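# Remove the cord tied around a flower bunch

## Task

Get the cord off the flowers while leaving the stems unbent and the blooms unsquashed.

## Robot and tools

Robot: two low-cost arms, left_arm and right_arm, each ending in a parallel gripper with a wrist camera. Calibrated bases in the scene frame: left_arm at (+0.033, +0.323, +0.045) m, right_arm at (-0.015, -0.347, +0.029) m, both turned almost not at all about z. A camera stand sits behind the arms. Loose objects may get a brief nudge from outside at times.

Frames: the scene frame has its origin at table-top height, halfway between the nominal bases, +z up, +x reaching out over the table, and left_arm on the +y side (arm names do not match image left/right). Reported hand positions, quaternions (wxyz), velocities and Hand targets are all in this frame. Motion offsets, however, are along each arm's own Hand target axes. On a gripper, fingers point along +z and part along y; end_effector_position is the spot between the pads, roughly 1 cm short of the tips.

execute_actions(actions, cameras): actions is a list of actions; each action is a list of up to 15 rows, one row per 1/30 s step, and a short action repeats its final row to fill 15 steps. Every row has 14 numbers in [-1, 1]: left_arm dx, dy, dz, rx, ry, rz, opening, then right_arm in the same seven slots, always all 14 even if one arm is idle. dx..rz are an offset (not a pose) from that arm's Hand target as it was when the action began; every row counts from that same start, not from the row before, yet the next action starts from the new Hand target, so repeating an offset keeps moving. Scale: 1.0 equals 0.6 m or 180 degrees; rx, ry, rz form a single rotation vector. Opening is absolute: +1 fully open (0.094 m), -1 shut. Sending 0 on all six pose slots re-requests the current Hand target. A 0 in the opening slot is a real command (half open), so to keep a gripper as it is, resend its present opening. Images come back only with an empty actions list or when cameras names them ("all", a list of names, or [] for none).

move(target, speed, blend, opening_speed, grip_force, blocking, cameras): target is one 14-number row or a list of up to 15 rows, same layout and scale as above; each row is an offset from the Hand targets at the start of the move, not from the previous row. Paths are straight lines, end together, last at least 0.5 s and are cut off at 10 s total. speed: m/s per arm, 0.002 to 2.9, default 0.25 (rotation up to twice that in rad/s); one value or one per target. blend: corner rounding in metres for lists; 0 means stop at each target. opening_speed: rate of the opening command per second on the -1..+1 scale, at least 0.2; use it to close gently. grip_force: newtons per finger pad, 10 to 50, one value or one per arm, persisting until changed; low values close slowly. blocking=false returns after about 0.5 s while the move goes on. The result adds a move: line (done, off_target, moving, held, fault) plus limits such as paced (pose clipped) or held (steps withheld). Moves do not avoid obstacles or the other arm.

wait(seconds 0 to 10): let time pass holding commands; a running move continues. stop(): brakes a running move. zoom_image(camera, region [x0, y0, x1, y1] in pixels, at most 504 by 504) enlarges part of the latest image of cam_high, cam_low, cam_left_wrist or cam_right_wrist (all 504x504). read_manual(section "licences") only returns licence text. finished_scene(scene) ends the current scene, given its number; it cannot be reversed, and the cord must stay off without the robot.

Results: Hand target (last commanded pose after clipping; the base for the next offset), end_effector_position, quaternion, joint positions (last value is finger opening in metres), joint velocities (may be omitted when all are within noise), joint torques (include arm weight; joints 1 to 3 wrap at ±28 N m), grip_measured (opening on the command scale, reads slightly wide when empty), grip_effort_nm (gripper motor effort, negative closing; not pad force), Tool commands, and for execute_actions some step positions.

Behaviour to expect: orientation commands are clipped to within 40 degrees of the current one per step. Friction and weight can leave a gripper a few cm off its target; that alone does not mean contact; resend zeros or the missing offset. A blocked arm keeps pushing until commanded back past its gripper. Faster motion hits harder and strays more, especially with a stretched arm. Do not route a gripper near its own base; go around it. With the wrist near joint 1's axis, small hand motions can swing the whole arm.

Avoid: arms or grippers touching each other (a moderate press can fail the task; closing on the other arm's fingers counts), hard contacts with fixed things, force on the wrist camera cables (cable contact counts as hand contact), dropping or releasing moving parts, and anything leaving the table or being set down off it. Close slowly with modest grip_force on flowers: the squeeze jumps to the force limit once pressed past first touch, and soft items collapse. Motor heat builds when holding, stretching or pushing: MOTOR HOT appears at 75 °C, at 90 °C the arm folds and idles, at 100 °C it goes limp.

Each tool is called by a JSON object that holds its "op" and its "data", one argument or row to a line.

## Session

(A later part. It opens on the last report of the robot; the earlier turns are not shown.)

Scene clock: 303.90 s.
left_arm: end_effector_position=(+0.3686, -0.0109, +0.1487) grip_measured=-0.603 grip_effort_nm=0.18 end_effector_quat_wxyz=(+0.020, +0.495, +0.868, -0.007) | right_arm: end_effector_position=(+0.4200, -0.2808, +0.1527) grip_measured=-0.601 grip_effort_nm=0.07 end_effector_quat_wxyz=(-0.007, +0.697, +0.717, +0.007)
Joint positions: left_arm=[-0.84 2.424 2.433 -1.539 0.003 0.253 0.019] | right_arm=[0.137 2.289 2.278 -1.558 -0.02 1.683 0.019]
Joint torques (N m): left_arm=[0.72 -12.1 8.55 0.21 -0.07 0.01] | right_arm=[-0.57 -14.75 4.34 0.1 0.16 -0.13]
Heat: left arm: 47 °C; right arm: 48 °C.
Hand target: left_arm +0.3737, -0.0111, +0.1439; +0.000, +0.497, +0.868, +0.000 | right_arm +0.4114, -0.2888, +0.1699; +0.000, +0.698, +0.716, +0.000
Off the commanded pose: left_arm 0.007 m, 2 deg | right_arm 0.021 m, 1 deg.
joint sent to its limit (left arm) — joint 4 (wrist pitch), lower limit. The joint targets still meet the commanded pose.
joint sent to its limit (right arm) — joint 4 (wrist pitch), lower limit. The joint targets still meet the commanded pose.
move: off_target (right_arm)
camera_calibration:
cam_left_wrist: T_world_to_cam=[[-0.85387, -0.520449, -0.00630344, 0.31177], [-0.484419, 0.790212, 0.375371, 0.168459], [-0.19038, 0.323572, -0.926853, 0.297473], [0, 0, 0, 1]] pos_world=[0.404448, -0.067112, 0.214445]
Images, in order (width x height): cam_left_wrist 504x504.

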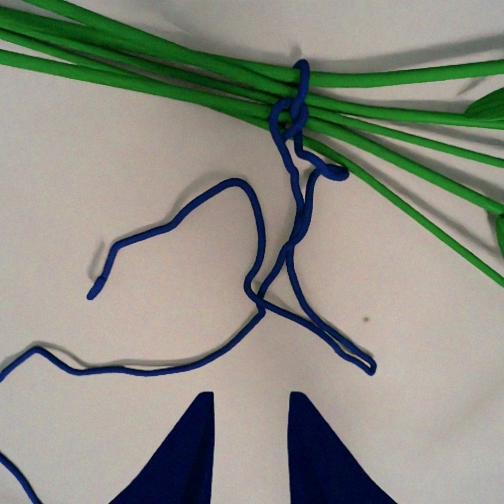

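{"op": "move", "data": {
  "target": [0.411,0.156,0,0,0,0,-0.6,0.3825,-0.0325,0.08,0,0,-0.047,-0.6],
  "speed": 0.15,
  "cameras": ["cam_right_wrist","cam_high"]
}}

{"op": "zoom_image", "data": {
  "camera": "cam_right_wrist",
  "region": [150, 100, 350, 300]
}}

Scene clock: 309.63 s.
left_arm: end_effector_position=(+0.3282, +0.2510, +0.1380) grip_measured=-0.603 grip_effort_nm=0.18 end_effector_quat_wxyz=(-0.025, +0.492, +0.870, -0.002) | right_arm: end_effector_position=(+0.3817, -0.0573, +0.1193) grip_measured=-0.601 grip_effort_nm=0.07 end_effector_quat_wxyz=(-0.001, +0.634, +0.772, +0.027)
Joint positions: left_arm=[-0.305 1.749 1.37 -1.241 -0.01 0.781 0.019] | right_arm=[0.62 2.526 2.565 -1.558 -0.015 1.999 0.019]
Joint torques (N m): left_arm=[-0.01 -12.55 4.11 0.47 0.03 0.05] | right_arm=[-0.31 -11.36 9.58 0.19 0.11 0.14]
Heat: left arm: 47 °C; right arm: 48 °C.
Hand target: left_arm +0.3298, +0.2491, +0.1439; +0.000, +0.497, +0.868, +0.000 | right_arm +0.3858, -0.0599, +0.1219; +0.000, +0.643, +0.766, +0.000
Off the commanded pose: left_arm 0.007 m, 3 deg | right_arm 0.005 m, 3 deg.
joint sent to its limit (right arm) — joint 4 (wrist pitch), lower limit. The joint targets are off in orientation, not in position.
move: off_target (left_arm, right_arm)
camera_calibration:
cam_right_wrist: T_world_to_cam=[[-0.975878, -0.21013, -0.0592259, 0.366191], [-0.21407, 0.867755, 0.448526, 0.118276], [-0.0428554, 0.450385, -0.891805, 0.243211], [0, 0, 0, 1]] pos_world=[0.3931, -0.135225, 0.185535]
Images, in order (width x height): cam_high 504x504, cam_right_wrist 504x504.

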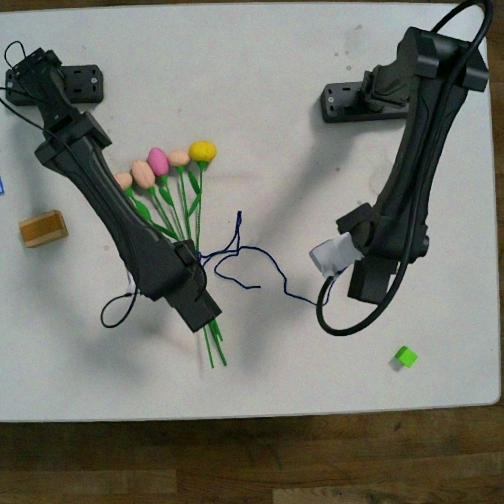

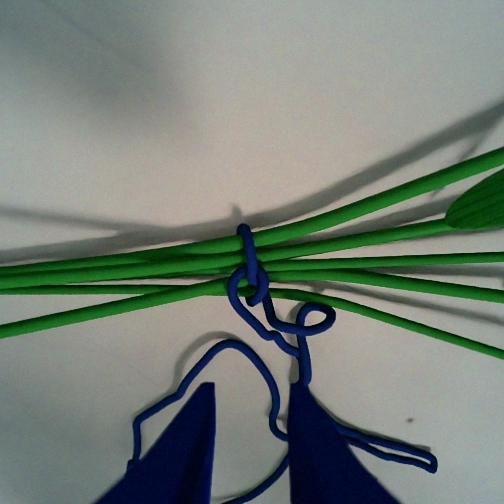

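Scaled by 2.520.

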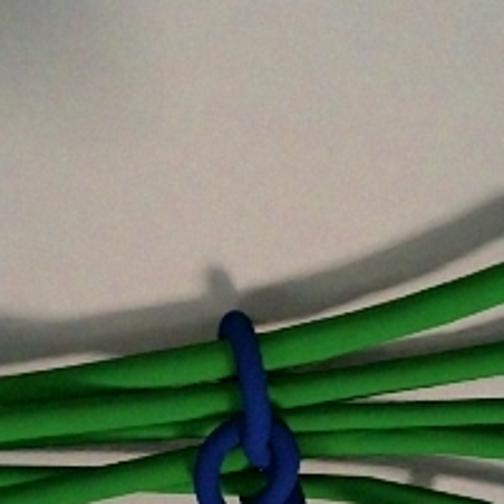

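{"op": "move", "data": {
  "target": [0,0,0,0,0,0,-0.6,-0.016,0.003,0.09,0,0,0,-0.7],
  "speed": 0.1,
  "cameras": ["cam_right_wrist"]
}}

{"op": "zoom_image", "data": {
  "camera": "cam_right_wrist",
  "region": [150, 230, 350, 430]
}}

Scene clock: 311.30 s.
left_arm: end_effector_position=(+0.3282, +0.2510, +0.1380) grip_measured=-0.603 grip_effort_nm=0.18 end_effector_quat_wxyz=(-0.025, +0.493, +0.870, -0.002) | right_arm: end_effector_position=(+0.3854, -0.0638, +0.0782) grip_measured=-0.699 grip_effort_nm=-0.08 end_effector_quat_wxyz=(-0.006, +0.641, +0.768, +0.007)
Joint positions: left_arm=[-0.305 1.749 1.37 -1.241 -0.01 0.783 0.019] | right_arm=[0.605 2.538 2.424 -1.446 -0.015 1.999 0.014]
Joint torques (N m): left_arm=[0.1 -12.45 3.9 0.53 0.03 0.04] | right_arm=[-0.61 -11.6 4.74 0.48 0.11 -0.09]
Heat: left arm: 47 °C; right arm: 48 °C.
Hand target: left_arm +0.3298, +0.2491, +0.1439; +0.000, +0.497, +0.868, +0.000 | right_arm +0.3892, -0.0690, +0.0678; +0.000, +0.643, +0.766, +0.000
Off the commanded pose: left_arm 0.006 m, 3 deg | right_arm 0.012 m, 1 deg.
move: off_target (left_arm, right_arm)
camera_calibration:
cam_right_wrist: T_world_to_cam=[[-0.980351, -0.196182, -0.0206071, 0.36557], [-0.185538, 0.881569, 0.434063, 0.134168], [-0.0669886, 0.429358, -0.900647, 0.218335], [0, 0, 0, 1]] pos_world=[0.397906, -0.140304, 0.145938]
Images, in order (width x height): cam_right_wrist 504x504.

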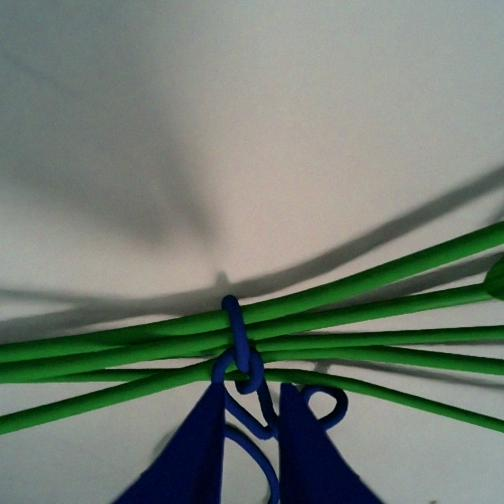

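Scaled by 2.520.

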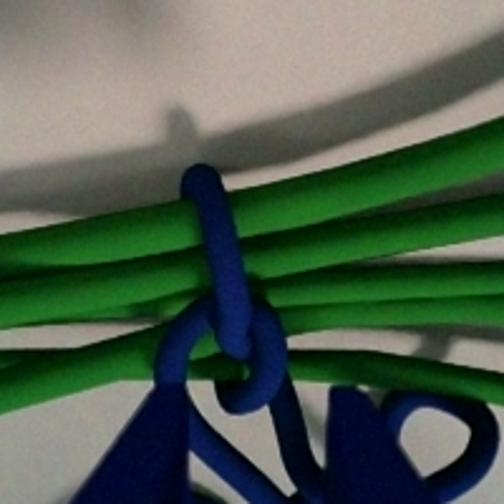

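{"op": "move", "data": {
  "target": [0,0,0,0,0,0,-0.6,0.0,0.008,0.035,0,0,0,-0.75],
  "speed": 0.06,
  "cameras": ["cam_right_wrist","cam_low"]
}}

{"op": "zoom_image", "data": {
  "camera": "cam_right_wrist",
  "region": [150, 280, 350, 480]
}}

{"op": "zoom_image", "data": {
  "camera": "cam_low",
  "region": [200, 280, 380, 380]
}}

Scene clock: 312.87 s.
left_arm: end_effector_position=(+0.3282, +0.2510, +0.1380) grip_measured=-0.603 grip_effort_nm=0.18 end_effector_quat_wxyz=(-0.025, +0.493, +0.870, -0.002) | right_arm: end_effector_position=(+0.3909, -0.0626, +0.0583) grip_measured=-0.749 grip_effort_nm=-0.08 end_effector_quat_wxyz=(-0.006, +0.642, +0.767, +0.008)
Joint positions: left_arm=[-0.305 1.749 1.37 -1.241 -0.01 0.783 0.019] | right_arm=[0.601 2.56 2.384 -1.383 -0.015 1.997 0.012]
Joint torques (N m): left_arm=[0.08 -12.45 4.01 0.54 -0.01 0.03] | right_arm=[-0.59 -11.64 4.67 0.49 0.11 -0.13]
Heat: left arm: 47 °C; right arm: 48 °C.
Hand target: left_arm +0.3298, +0.2491, +0.1439; +0.000, +0.497, +0.868, +0.000 | right_arm +0.3940, -0.0682, +0.0469; +0.000, +0.643, +0.766, +0.000
Off the commanded pose: left_arm 0.006 m, 3 deg | right_arm 0.013 m, 1 deg.
move: off_target (left_arm, right_arm)
camera_calibration:
cam_right_wrist: T_world_to_cam=[[-0.980822, -0.193581, -0.022693, 0.37117], [-0.184033, 0.881456, 0.434935, 0.142097], [-0.0641923, 0.43077, -0.900176, 0.199197], [0, 0, 0, 1]] pos_world=[0.402989, -0.139209, 0.125933]
Images, in order (width x height): cam_low 504x504, cam_right_wrist 504x504.

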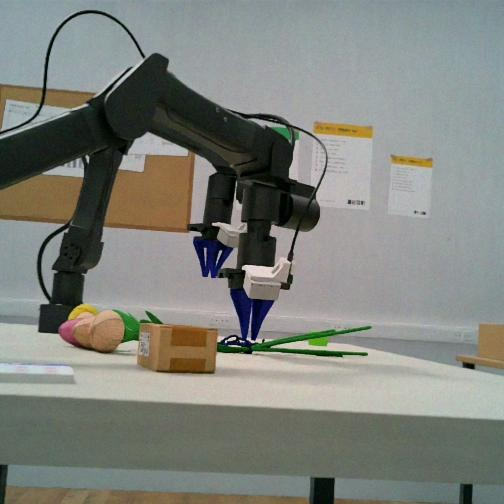

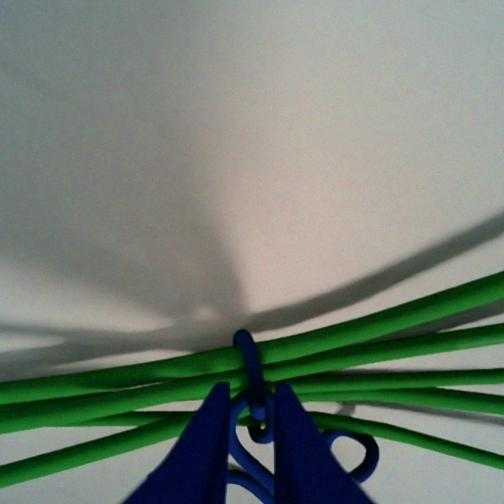

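Scaled by 2.520.

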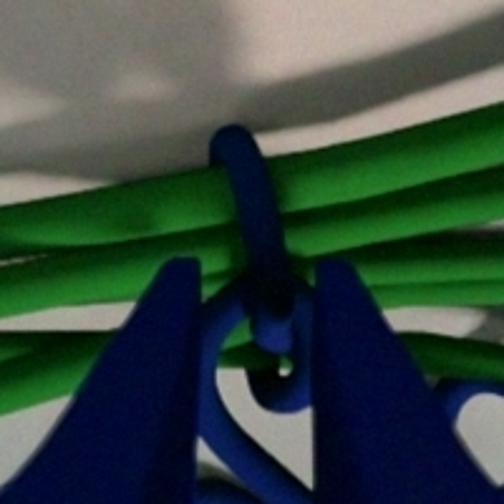

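Scaled by 2.800.

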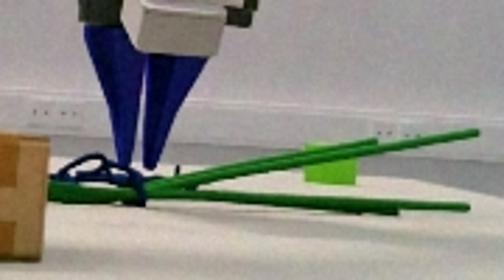

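{"op": "move", "data": {
  "target": [0,0,0,0,0,0,-0.6,0.0,0.002,0.02,0,0,0,-0.75],
  "speed": 0.05,
  "cameras": ["cam_right_wrist","cam_low"]
}}

{"op": "zoom_image", "data": {
  "camera": "cam_right_wrist",
  "region": [150, 300, 350, 500]
}}

{"op": "zoom_image", "data": {
  "camera": "cam_low",
  "region": [200, 280, 380, 380]
}}

Scene clock: 314.10 s.
left_arm: end_effector_position=(+0.3282, +0.2510, +0.1380) grip_measured=-0.603 grip_effort_nm=0.18 end_effector_quat_wxyz=(-0.025, +0.493, +0.870, -0.002) | right_arm: end_effector_position=(+0.3911, -0.0624, +0.0493) grip_measured=-0.749 grip_effort_nm=-0.08 end_effector_quat_wxyz=(-0.006, +0.642, +0.767, +0.008)
Joint positions: left_arm=[-0.305 1.749 1.37 -1.241 -0.01 0.783 0.019] | right_arm=[0.601 2.561 2.351 -1.349 -0.015 1.997 0.012]
Joint torques (N m): left_arm=[0.03 -12.41 3.85 0.44 0.02 0.04] | right_arm=[-0.68 -11.28 4.45 0.56 0.1 -0.12]
Heat: left arm: 46 °C; right arm: 49 °C.
Hand target: left_arm +0.3298, +0.2491, +0.1439; +0.000, +0.497, +0.868, +0.000 | right_arm +0.3952, -0.0680, +0.0349; +0.000, +0.643, +0.766, +0.000
Off the commanded pose: left_arm 0.006 m, 3 deg | right_arm 0.016 m, 1 deg.
move: off_target (left_arm, right_arm)
camera_calibration:
cam_right_wrist: T_world_to_cam=[[-0.980834, -0.193619, -0.0218345, 0.371322], [-0.183723, 0.881694, 0.434583, 0.145724], [-0.064892, 0.430265, -0.900367, 0.191318], [0, 0, 0, 1]] pos_world=[0.403393, -0.138906, 0.117035]
Images, in order (width x height): cam_low 504x504, cam_right_wrist 504x504.

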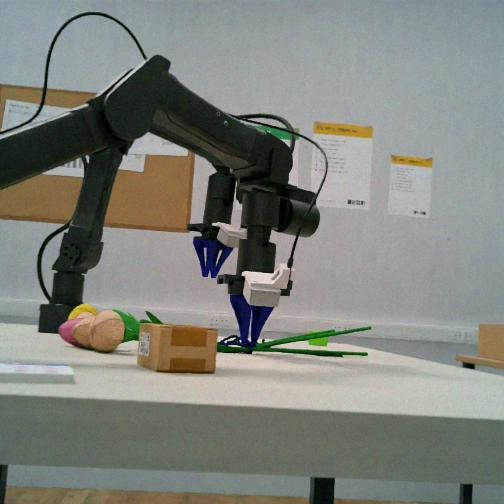

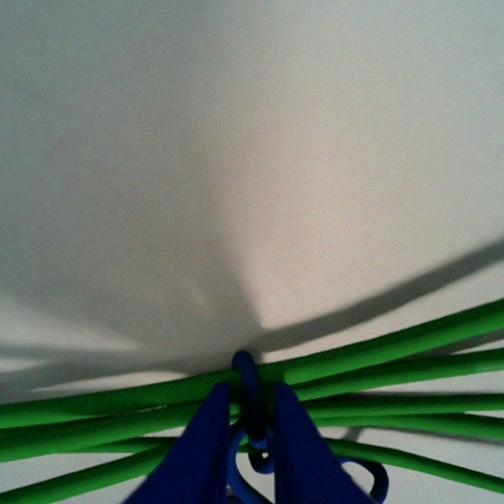

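Scaled by 2.520.

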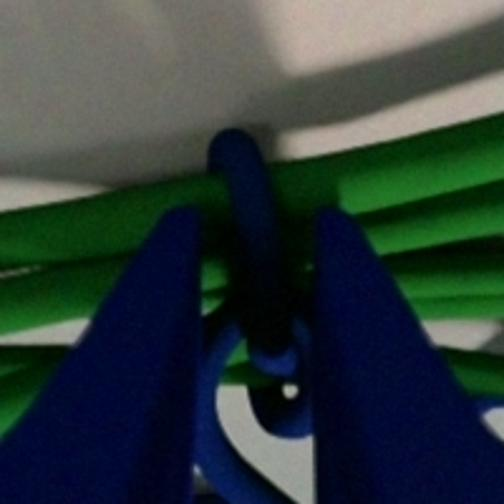

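Scaled by 2.800.

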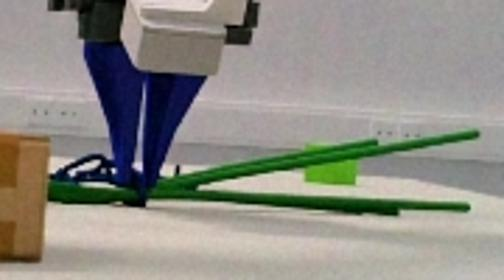

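{"op": "move", "data": {
  "target": [0,0,0,0,0,0,-0.6,0.0,0.0,0.0,0,0,0,-1],
  "speed": 0.05,
  "opening_speed": 0.3,
  "cameras": ["cam_right_wrist","cam_low"]
}}

{"op": "zoom_image", "data": {
  "camera": "cam_right_wrist",
  "region": [150, 300, 350, 500]
}}

Scene clock: 315.70 s.
left_arm: end_effector_position=(+0.3282, +0.2510, +0.1380) grip_measured=-0.603 grip_effort_nm=0.18 end_effector_quat_wxyz=(-0.025, +0.493, +0.870, -0.002) | right_arm: end_effector_position=(+0.3921, -0.0617, +0.0493) grip_measured=-0.945 grip_effort_nm=-1.03 end_effector_quat_wxyz=(-0.005, +0.642, +0.767, +0.010)
Joint positions: left_arm=[-0.305 1.749 1.37 -1.241 -0.01 0.783 0.019] | right_arm=[0.601 2.561 2.351 -1.345 -0.015 1.997 0.003]
Joint torques (N m): left_arm=[0.18 -12.25 4.07 0.46 0.03 0] | right_arm=[-0.69 -11.32 4.48 0.53 0.11 -0.12]
Heat: left arm: 46 °C; right arm: 49 °C.
Hand target: left_arm +0.3298, +0.2491, +0.1439; +0.000, +0.497, +0.868, +0.000 | right_arm +0.3952, -0.0680, +0.0349; +0.000, +0.643, +0.766, +0.000
Off the commanded pose: left_arm 0.006 m, 3 deg | right_arm 0.016 m, 1 deg.
move: off_target (left_arm, right_arm)
camera_calibration:
cam_right_wrist: T_world_to_cam=[[-0.98075, -0.193525, -0.0260222, 0.372531], [-0.185332, 0.88058, 0.436154, 0.145911], [-0.0614921, 0.432581, -0.899496, 0.189851], [0, 0, 0, 1]] pos_world=[0.404076, -0.138518, 0.116824]
Images, in order (width x height): cam_low 504x504, cam_right_wrist 504x504.

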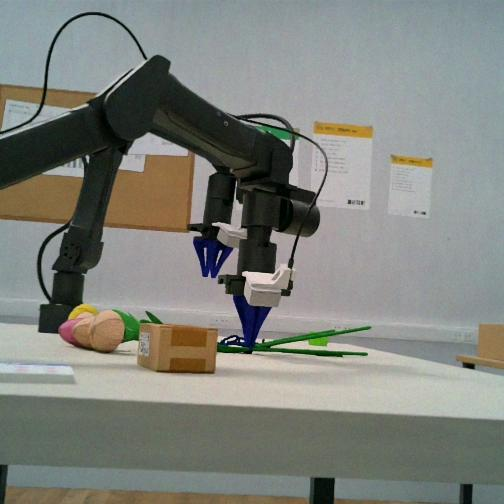

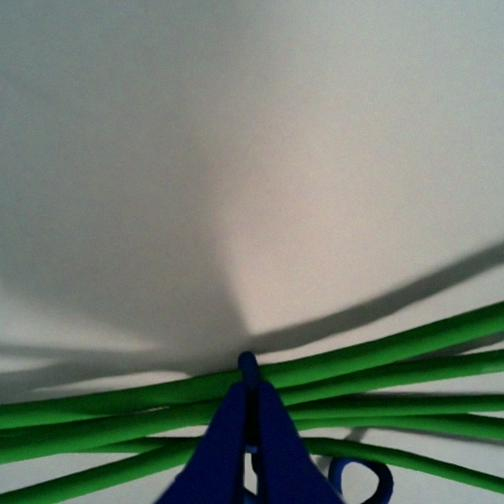

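Scaled by 2.520.

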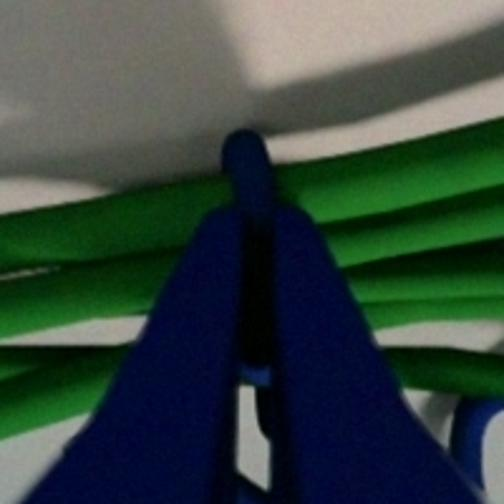

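{"op": "move", "data": {
  "target": [
    [0,0,0,0,0,0,-0.6,-0.01,0.0,-0.035,0,0,0,-1],
    [0,0,0,0,0,0,-0.6,-0.04,0.0,-0.05,0,0,0,-1]
  ],
  "speed": 0.04,
  "cameras": ["cam_right_wrist","cam_low"]
}}

{"op": "zoom_image", "data": {
  "camera": "cam_low",
  "region": [200, 280, 380, 380]
}}

Scene clock: 317.80 s.
left_arm: end_effector_position=(+0.3282, +0.2510, +0.1380) grip_measured=-0.603 grip_effort_nm=0.18 end_effector_quat_wxyz=(-0.025, +0.493, +0.870, -0.002) | right_arm: end_effector_position=(+0.4001, -0.0835, +0.0493) grip_measured=-0.945 grip_effort_nm=-1.03 end_effector_quat_wxyz=(-0.008, +0.642, +0.766, +0.000)
Joint positions: left_arm=[-0.305 1.749 1.37 -1.241 -0.01 0.783 0.019] | right_arm=[0.555 2.561 2.351 -1.366 -0.015 1.953 0.003]
Joint torques (N m): left_arm=[0.21 -12.53 4.07 0.54 0.08 0.07] | right_arm=[-0.57 -15.43 5.22 0.06 0.11 -0.14]
Heat: left arm: 46 °C; right arm: 49 °C.
Hand target: left_arm +0.3298, +0.2491, +0.1439; +0.000, +0.497, +0.868, +0.000 | right_arm +0.3993, -0.0916, +0.0649; +0.000, +0.643, +0.766, +0.000
Off the commanded pose: left_arm 0.006 m, 3 deg | right_arm 0.018 m, 1 deg.
move: off_target (left_arm, right_arm)
camera_calibration:
cam_right_wrist: T_world_to_cam=[[-0.981278, -0.192475, -0.00684828, 0.375527], [-0.176751, 0.885851, 0.428983, 0.163892], [-0.0765018, 0.422162, -0.903287, 0.205037], [0, 0, 0, 1]] pos_world=[0.41315, -0.159464, 0.117472]
Images, in order (width x height): cam_low 504x504, cam_right_wrist 504x504.

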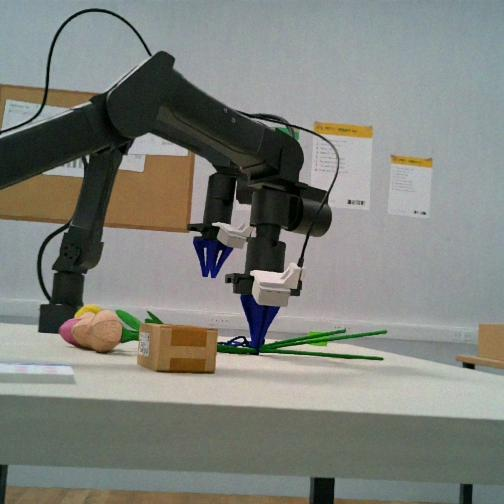

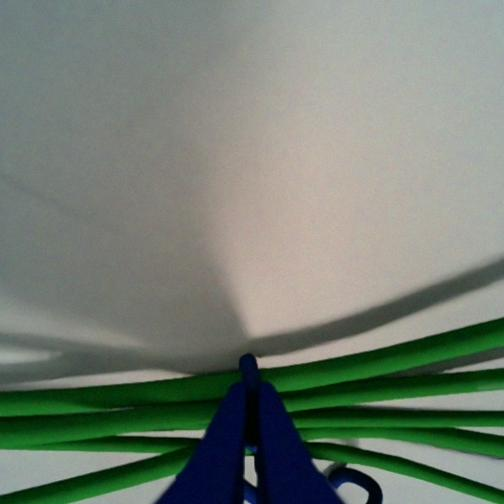

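Scaled by 2.800.

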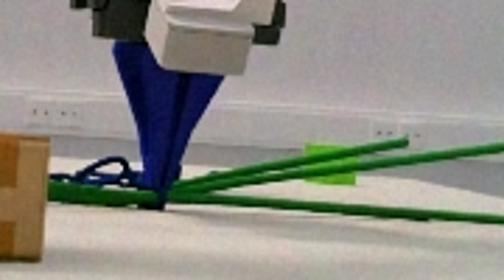

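{"op": "move", "data": {
  "target": [
    [0,0,0,0,0,0,-0.6,0.025,0.0,-0.03,0,0,0,-1]
  ],
  "speed": 0.03,
  "cameras": ["cam_right_wrist","cam_low"]
}}

{"op": "zoom_image", "data": {
  "camera": "cam_low",
  "region": [200, 280, 380, 380]
}}

Scene clock: 319.67 s.
left_arm: end_effector_position=(+0.3282, +0.2510, +0.1380) grip_measured=-0.603 grip_effort_nm=0.18 end_effector_quat_wxyz=(-0.025, +0.493, +0.870, -0.002) | right_arm: end_effector_position=(+0.3964, -0.0781, +0.0814) grip_measured=-0.945 grip_effort_nm=-1.04 end_effector_quat_wxyz=(-0.006, +0.639, +0.769, +0.005)
Joint positions: left_arm=[-0.305 1.749 1.37 -1.241 -0.01 0.783 0.019] | right_arm=[0.568 2.561 2.479 -1.483 -0.015 1.957 0.003]
Joint torques (N m): left_arm=[0.23 -12.41 3.75 0.48 0.02 0.13] | right_arm=[0.61 -11.4 9.83 0.07 0.11 0.13]
Heat: left arm: 46 °C; right arm: 50 °C.
Hand target: left_arm +0.3298, +0.2491, +0.1439; +0.000, +0.497, +0.868, +0.000 | right_arm +0.3967, -0.0769, +0.0829; +0.000, +0.643, +0.766, +0.000
Off the commanded pose: left_arm 0.006 m, 3 deg | right_arm 0.002 m, 1 deg.
move: off_target (left_arm)
camera_calibration:
cam_right_wrist: T_world_to_cam=[[-0.979449, -0.200952, -0.0172906, 0.372574], [-0.188526, 0.881663, 0.432584, 0.148753], [-0.071684, 0.426953, -0.901428, 0.229806], [0, 0, 0, 1]] pos_world=[0.409434, -0.154397, 0.149247]
Images, in order (width x height): cam_low 504x504, cam_right_wrist 504x504.

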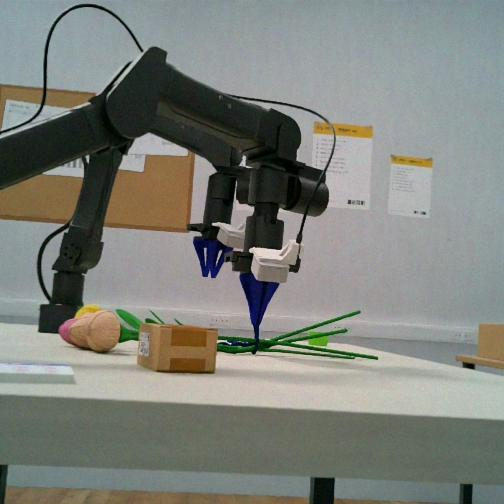

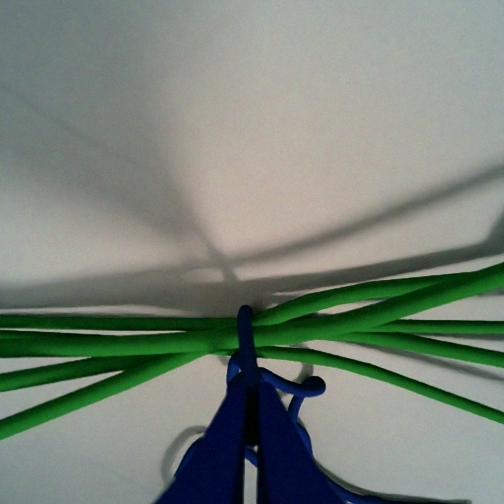

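Scaled by 2.800.

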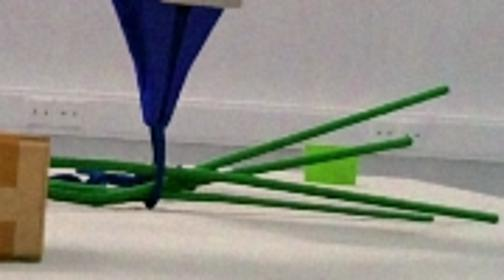

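{"op": "move", "data": {
  "target": [
    [0,0,0,0,0,0,-0.6,-0.03,0.0,0.0,0,0,0,-1],
    [0,0,0,0,0,0,-0.6,-0.055,0.0,0.03,0,0,0,-1]
  ],
  "speed": 0.03,
  "blend": 0.01,
  "cameras": ["cam_right_wrist","cam_low","cam_high"]
}}

{"op": "zoom_image", "data": {
  "camera": "cam_low",
  "region": [200, 280, 380, 380]
}}

Scene clock: 321.93 s.
left_arm: end_effector_position=(+0.3282, +0.2510, +0.1380) grip_measured=-0.603 grip_effort_nm=0.18 end_effector_quat_wxyz=(-0.025, +0.493, +0.870, -0.002) | right_arm: end_effector_position=(+0.3948, -0.1059, +0.0440) grip_measured=-0.945 grip_effort_nm=-1.03 end_effector_quat_wxyz=(-0.017, +0.642, +0.766, -0.024)
Joint positions: left_arm=[-0.305 1.749 1.37 -1.241 -0.01 0.783 0.019] | right_arm=[0.521 2.536 2.281 -1.372 -0.015 1.918 0.003]
Joint torques (N m): left_arm=[0.2 -12.37 4.04 0.5 0.04 0.06] | right_arm=[-0.69 -16.61 4.31 0.34 0.11 -0.12]
Heat: left arm: 46 °C; right arm: 51 °C.
Hand target: left_arm +0.3298, +0.2491, +0.1439; +0.000, +0.497, +0.868, +0.000 | right_arm +0.4025, -0.1094, +0.0649; +0.000, +0.643, +0.766, +0.000
Off the commanded pose: left_arm 0.006 m, 3 deg | right_arm 0.022 m, 3 deg.
move: off_target (left_arm, right_arm); blend cut to 0.009 m at target 1
camera_calibration:
cam_right_wrist: T_world_to_cam=[[-0.980303, -0.19334, 0.0403256, 0.363355], [-0.159685, 0.896056, 0.414228, 0.18003], [-0.116221, 0.39963, -0.909279, 0.222919], [0, 0, 0, 1]] pos_world=[0.410854, -0.18015, 0.11347]
Images, in order (width x height): cam_high 504x504, cam_low 504x504, cam_right_wrist 504x504.

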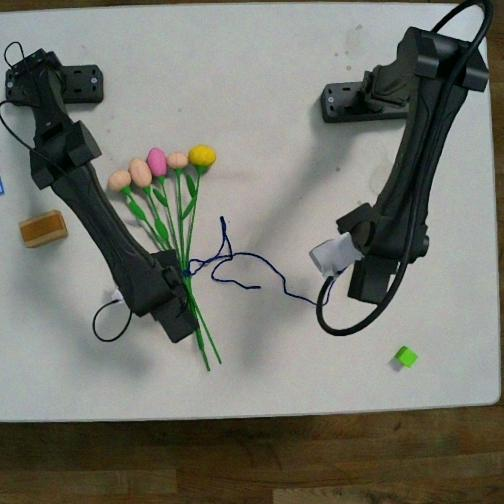

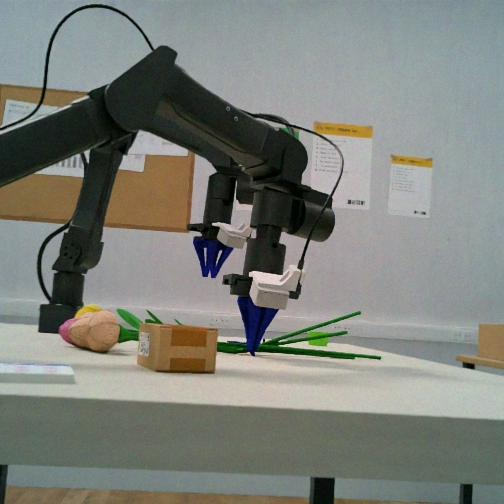

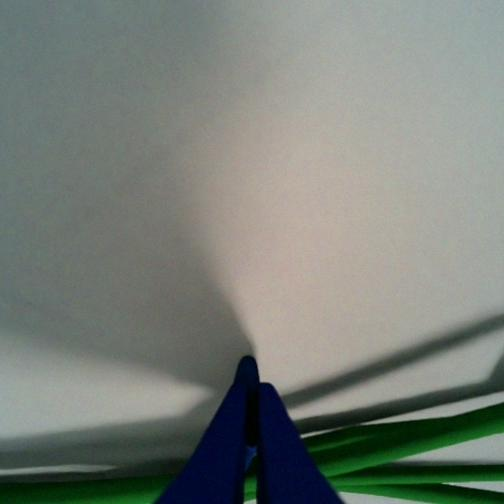

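Scaled by 2.800.

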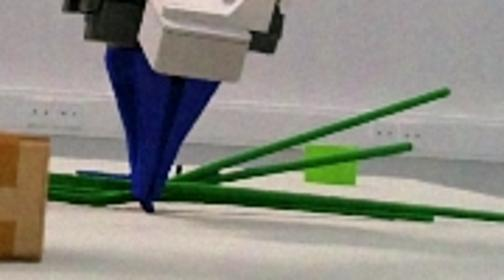

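{"op": "move", "data": {
  "target": [
    [0,0,0,0,0,0,-0.6,0,0,0.01,0,0,0,-0.6],
    [0,0,0,0,0,0,-0.6,-0.03,0,-0.12,0,0,0,-0.6]
  ],
  "speed": 0.08,
  "cameras": ["cam_right_wrist"]
}}

{"op": "zoom_image", "data": {
  "camera": "cam_right_wrist",
  "region": [150, 280, 350, 480]
}}

Scene clock: 325.10 s.
left_arm: end_effector_position=(+0.3282, +0.2510, +0.1380) grip_measured=-0.603 grip_effort_nm=0.18 end_effector_quat_wxyz=(-0.025, +0.493, +0.870, -0.002) | right_arm: end_effector_position=(+0.4001, -0.1227, +0.1042) grip_measured=-0.601 grip_effort_nm=0.07 end_effector_quat_wxyz=(-0.012, +0.642, +0.766, -0.010)
Joint positions: left_arm=[-0.305 1.749 1.37 -1.241 -0.01 0.783 0.019] | right_arm=[0.484 2.5 2.457 -1.556 -0.015 1.882 0.019]
Joint torques (N m): left_arm=[-0.02 -12.33 3.95 0.49 0.06 0.07] | right_arm=[-0.59 -16.18 8.79 0.01 0.11 -0.12]
Heat: left arm: 46 °C; right arm: 52 °C.
Hand target: left_arm +0.3298, +0.2491, +0.1439; +0.000, +0.497, +0.868, +0.000 | right_arm +0.4056, -0.1271, +0.1369; +0.000, +0.643, +0.766, +0.000
Off the commanded pose: left_arm 0.006 m, 3 deg | right_arm 0.033 m, 2 deg.
joint sent to its limit (right arm) — joint 4 (wrist pitch), lower limit. The joint targets still meet the commanded pose.
move: off_target (left_arm, right_arm)
camera_calibration:
cam_right_wrist: T_world_to_cam=[[-0.981206, -0.192398, 0.014754, 0.366102], [-0.168177, 0.890155, 0.423486, 0.172756], [-0.0946113, 0.413046, -0.905783, 0.277634], [0, 0, 0, 1]] pos_world=[0.414542, -0.198018, 0.172915]
Images, in order (width x height): cam_right_wrist 504x504.

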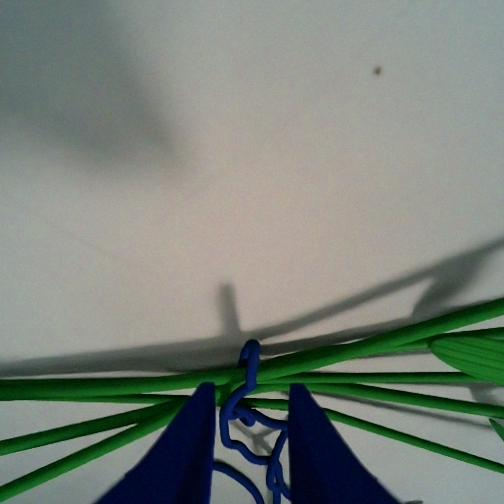

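Scaled by 2.520.

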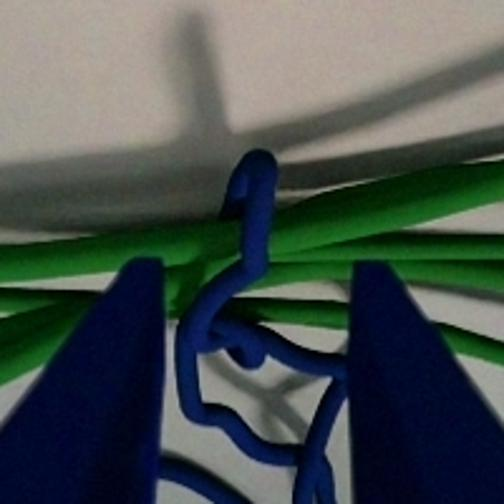

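{"op": "move", "data": {
  "target": [0,0,0,0,0,0,-0.6,0.045,0.003,0.095,0,0,0,-0.75],
  "speed": 0.08,
  "cameras": ["cam_right_wrist","cam_low"]
}}

{"op": "zoom_image", "data": {
  "camera": "cam_right_wrist",
  "region": [150, 280, 350, 480]
}}

{"op": "zoom_image", "data": {
  "camera": "cam_low",
  "region": [200, 280, 380, 380]
}}

Scene clock: 326.87 s.
left_arm: end_effector_position=(+0.3282, +0.2510, +0.1380) grip_measured=-0.603 grip_effort_nm=0.18 end_effector_quat_wxyz=(-0.025, +0.493, +0.870, -0.002) | right_arm: end_effector_position=(+0.4021, -0.0995, +0.0932) grip_measured=-0.749 grip_effort_nm=-0.08 end_effector_quat_wxyz=(-0.004, +0.637, +0.771, +0.010)
Joint positions: left_arm=[-0.305 1.749 1.37 -1.241 -0.01 0.783 0.019] | right_arm=[0.525 2.5 2.413 -1.467 -0.015 1.91 0.012]
Joint torques (N m): left_arm=[-0.14 -12.29 4.07 0.47 0.03 -0.01] | right_arm=[0.32 -11.1 4.41 0.51 0.11 0.14]
Heat: left arm: 46 °C; right arm: 52 °C.
Hand target: left_arm +0.3298, +0.2491, +0.1439; +0.000, +0.497, +0.868, +0.000 | right_arm +0.4026, -0.1001, +0.0798; +0.000, +0.643, +0.766, +0.000
Off the commanded pose: left_arm 0.006 m, 3 deg | right_arm 0.013 m, 2 deg.
move: off_target (left_arm, right_arm)
camera_calibration:
cam_right_wrist: T_world_to_cam=[[-0.978406, -0.204849, -0.0275295, 0.374213], [-0.196211, 0.878651, 0.435285, 0.166091], [-0.0649791, 0.431287, -0.899872, 0.247502], [0, 0, 0, 1]] pos_world=[0.414804, -0.176023, 0.160725]
Images, in order (width x height): cam_low 504x504, cam_right_wrist 504x504.

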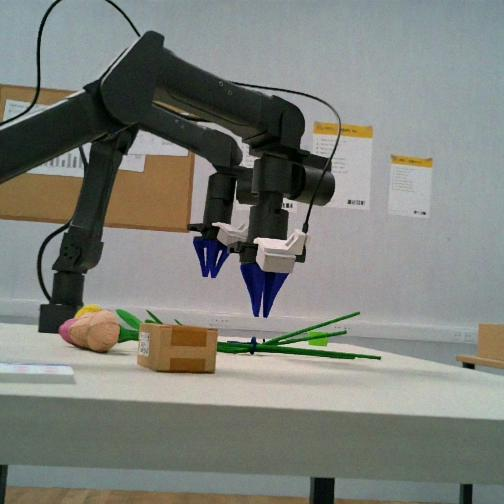

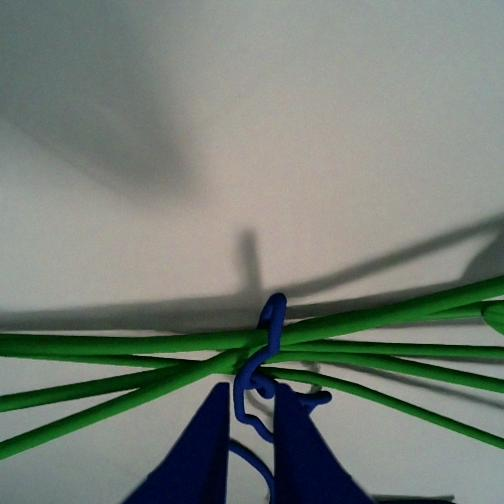

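Scaled by 2.520.

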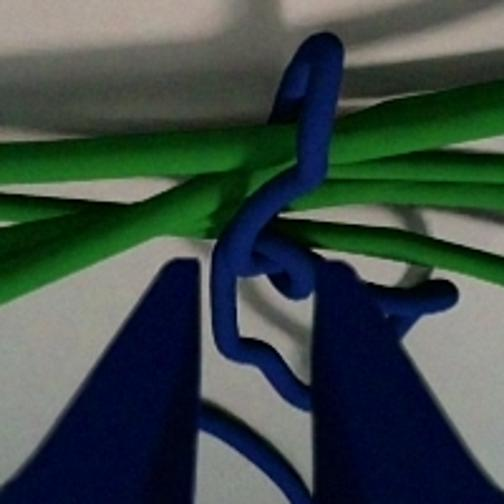

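Scaled by 2.800.

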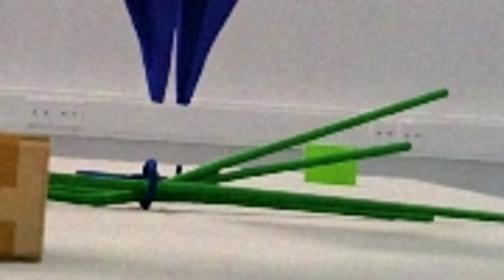

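{"op": "zoom_image", "data": {
  "camera": "cam_right_wrist",
  "region": [220, 330, 310, 420]
}}

Scaled by 5.600.

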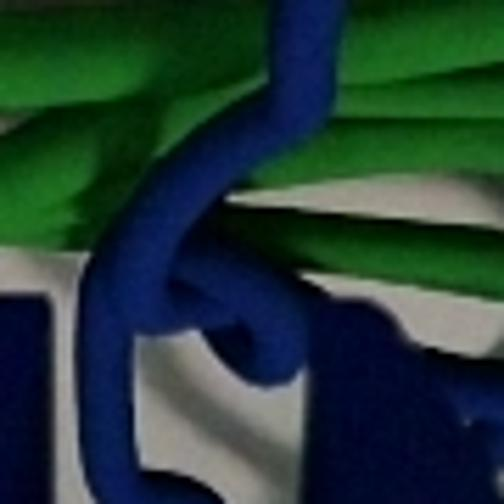

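{"op": "move", "data": {
  "target": [0,0,0,0,0,0,-0.6,0.007,-0.0093,0.055,0,0,0,-0.75],
  "speed": 0.05,
  "cameras": ["cam_right_wrist","cam_low"]
}}

{"op": "zoom_image", "data": {
  "camera": "cam_right_wrist",
  "region": [150, 300, 350, 500]
}}

Scene clock: 328.73 s.
left_arm: end_effector_position=(+0.3282, +0.2510, +0.1380) grip_measured=-0.603 grip_effort_nm=0.18 end_effector_quat_wxyz=(-0.025, +0.493, +0.870, -0.002) | right_arm: end_effector_position=(+0.3962, -0.0980, +0.0460) grip_measured=-0.749 grip_effort_nm=-0.08 end_effector_quat_wxyz=(-0.009, +0.639, +0.769, -0.003)
Joint positions: left_arm=[-0.305 1.749 1.37 -1.241 -0.01 0.783 0.019] | right_arm=[0.534 2.5 2.225 -1.308 -0.015 1.922 0.012]
Joint torques (N m): left_arm=[0.17 -12.36 3.78 0.49 0.07 0.06] | right_arm=[0.59 -13.24 4.38 0.43 0.11 0.13]
Heat: left arm: 46 °C; right arm: 53 °C.
Hand target: left_arm +0.3298, +0.2491, +0.1439; +0.000, +0.497, +0.868, +0.000 | right_arm +0.3964, -0.0970, +0.0469; +0.000, +0.643, +0.766, +0.000
Off the commanded pose: left_arm 0.006 m, 3 deg | right_arm 0.001 m, 1 deg.
move: off_target (left_arm)
camera_calibration:
cam_right_wrist: T_world_to_cam=[[-0.979471, -0.201586, -0.00070494, 0.367053], [-0.182561, 0.885535, 0.427199, 0.179836], [-0.0854931, 0.418557, -0.904157, 0.211194], [0, 0, 0, 1]] pos_world=[0.410404, -0.173655, 0.114385]
Images, in order (width x height): cam_low 504x504, cam_right_wrist 504x504.

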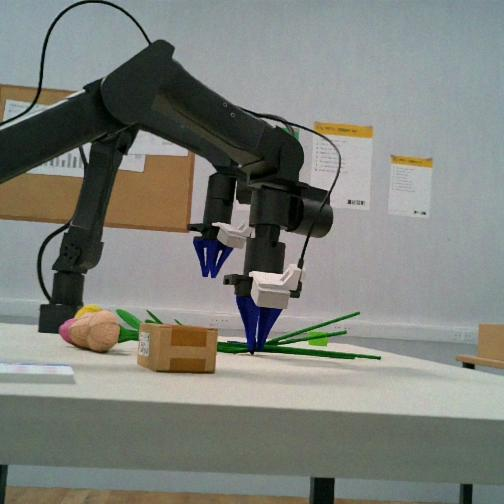

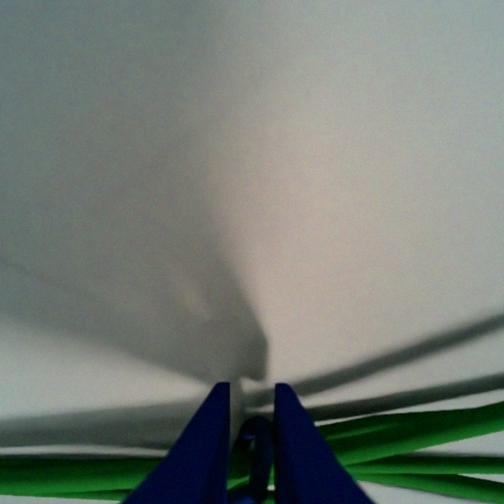

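Scaled by 2.520.

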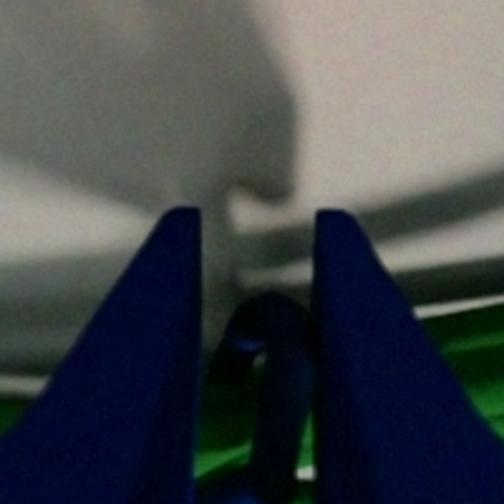

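{"op": "move", "data": {
  "target": [
    [0,0,0,0,0,0,-0.6,0.005,0.0,-0.02,0,0,0,-0.75],
    [0,0,0,0,0,0,-0.6,0.025,-0.003,-0.02,0,0,0,-0.75]
  ],
  "speed": 0.05,
  "cameras": ["cam_right_wrist","cam_low"]
}}

{"op": "zoom_image", "data": {
  "camera": "cam_right_wrist",
  "region": [150, 300, 350, 500]
}}

{"op": "zoom_image", "data": {
  "camera": "cam_low",
  "region": [200, 280, 380, 380]
}}

Scene clock: 332.73 s.
left_arm: end_effector_position=(+0.3282, +0.2510, +0.1380) grip_measured=-0.603 grip_effort_nm=0.18 end_effector_quat_wxyz=(-0.025, +0.493, +0.870, -0.002) | right_arm: end_effector_position=(+0.3893, -0.0846, +0.0521) grip_measured=-0.749 grip_effort_nm=-0.08 end_effector_quat_wxyz=(-0.008, +0.638, +0.770, -0.002)
Joint positions: left_arm=[-0.305 1.749 1.37 -1.241 -0.01 0.783 0.019] | right_arm=[0.566 2.5 2.249 -1.328 -0.014 1.953 0.012]
Joint torques (N m): left_arm=[0.1 -12.45 4.16 0.51 0.01 0.02] | right_arm=[0.44 -11.99 9.74 0.05 0.1 0.13]
Heat: left arm: 46 °C; right arm: 53 °C.
Hand target: left_arm +0.3298, +0.2491, +0.1439; +0.000, +0.497, +0.868, +0.000 | right_arm +0.3920, -0.0826, +0.0588; +0.000, +0.643, +0.766, +0.000
Off the commanded pose: left_arm 0.006 m, 3 deg | right_arm 0.008 m, 1 deg.
move: off_target (left_arm)
camera_calibration:
cam_right_wrist: T_world_to_cam=[[-0.97918, -0.20293, -0.00513053, 0.362911], [-0.185655, 0.885032, 0.426909, 0.165165], [-0.082092, 0.418973, -0.90428, 0.209149], [0, 0, 0, 1]] pos_world=[0.403189, -0.160159, 0.120481]
Images, in order (width x height): cam_low 504x504, cam_right_wrist 504x504.

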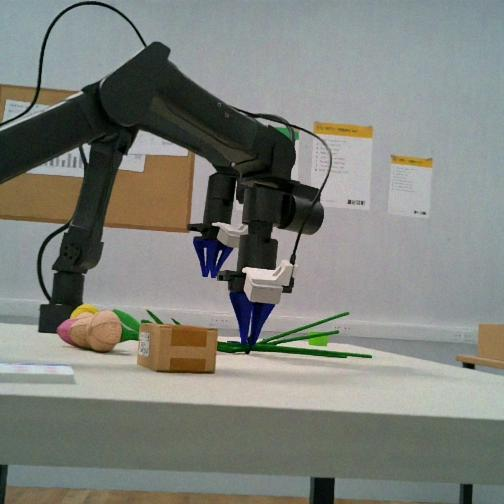

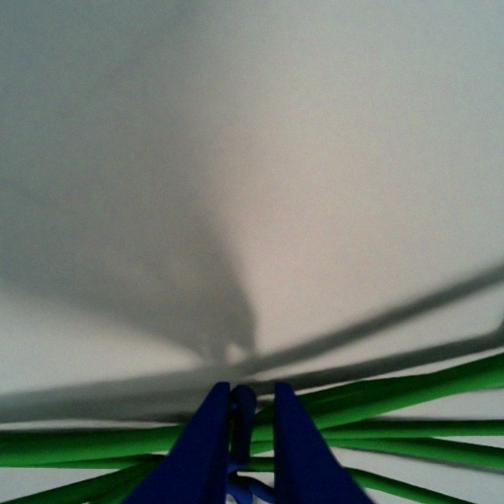

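Scaled by 2.520.

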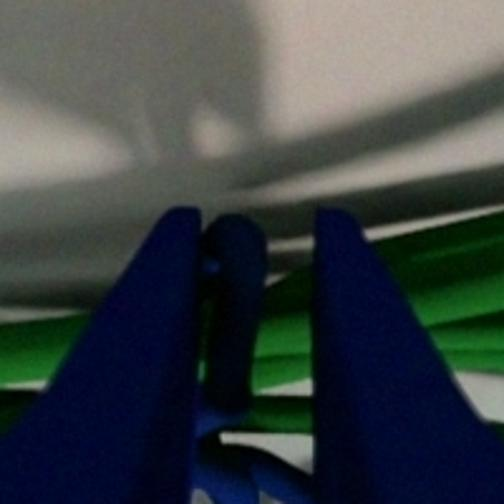

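Scaled by 2.800.

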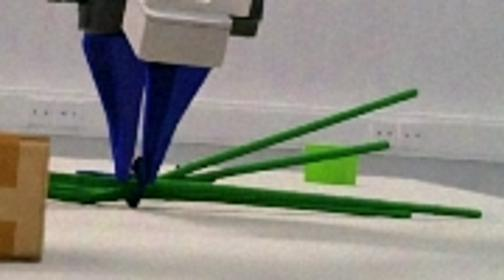

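{"op": "move", "data": {
  "target": [
    [0,0,0,0,0,0,-0.6,0.013,-0.004,0.006,0,0,0,-0.75],
    [0,0,0,0,0,0,-0.6,0.013,-0.004,0.006,0,0,0,-1]
  ],
  "speed": 0.05,
  "cameras": ["cam_right_wrist"]
}}

{"op": "zoom_image", "data": {
  "camera": "cam_right_wrist",
  "region": [150, 300, 350, 500]
}}

Scene clock: 334.80 s.
left_arm: end_effector_position=(+0.3282, +0.2510, +0.1380) grip_measured=-0.603 grip_effort_nm=0.18 end_effector_quat_wxyz=(-0.025, +0.493, +0.870, -0.002) | right_arm: end_effector_position=(+0.3856, -0.0790, +0.0521) grip_measured=-0.939 grip_effort_nm=-1.04 end_effector_quat_wxyz=(-0.008, +0.639, +0.769, -0.002)
Joint positions: left_arm=[-0.305 1.749 1.37 -1.241 -0.01 0.783 0.019] | right_arm=[0.579 2.5 2.249 -1.328 -0.014 1.97 0.003]
Joint torques (N m): left_arm=[0.06 -12.25 4.03 0.46 0.03 0.05] | right_arm=[0.7 -11.52 9.48 0.13 0.1 0.13]
Heat: left arm: 46 °C; right arm: 54 °C.
Hand target: left_arm +0.3298, +0.2491, +0.1439; +0.000, +0.497, +0.868, +0.000 | right_arm +0.3883, -0.0753, +0.0552; +0.000, +0.643, +0.766, +0.000
Off the commanded pose: left_arm 0.006 m, 3 deg | right_arm 0.006 m, 1 deg.
move: off_target (left_arm)
camera_calibration:
cam_right_wrist: T_world_to_cam=[[-0.979808, -0.199877, -0.00497664, 0.360905], [-0.182845, 0.885687, 0.426762, 0.158566], [-0.0808923, 0.419054, -0.90435, 0.206066], [0, 0, 0, 1]] pos_world=[0.39928, -0.154656, 0.120482]
Images, in order (width x height): cam_right_wrist 504x504.

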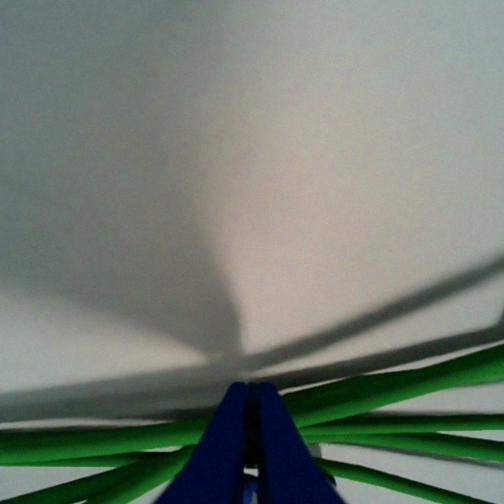

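Scaled by 2.520.

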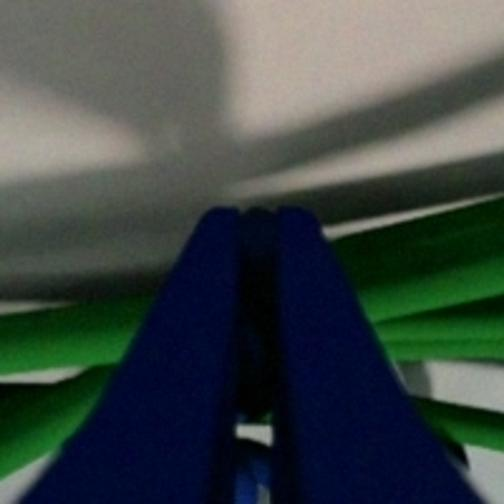

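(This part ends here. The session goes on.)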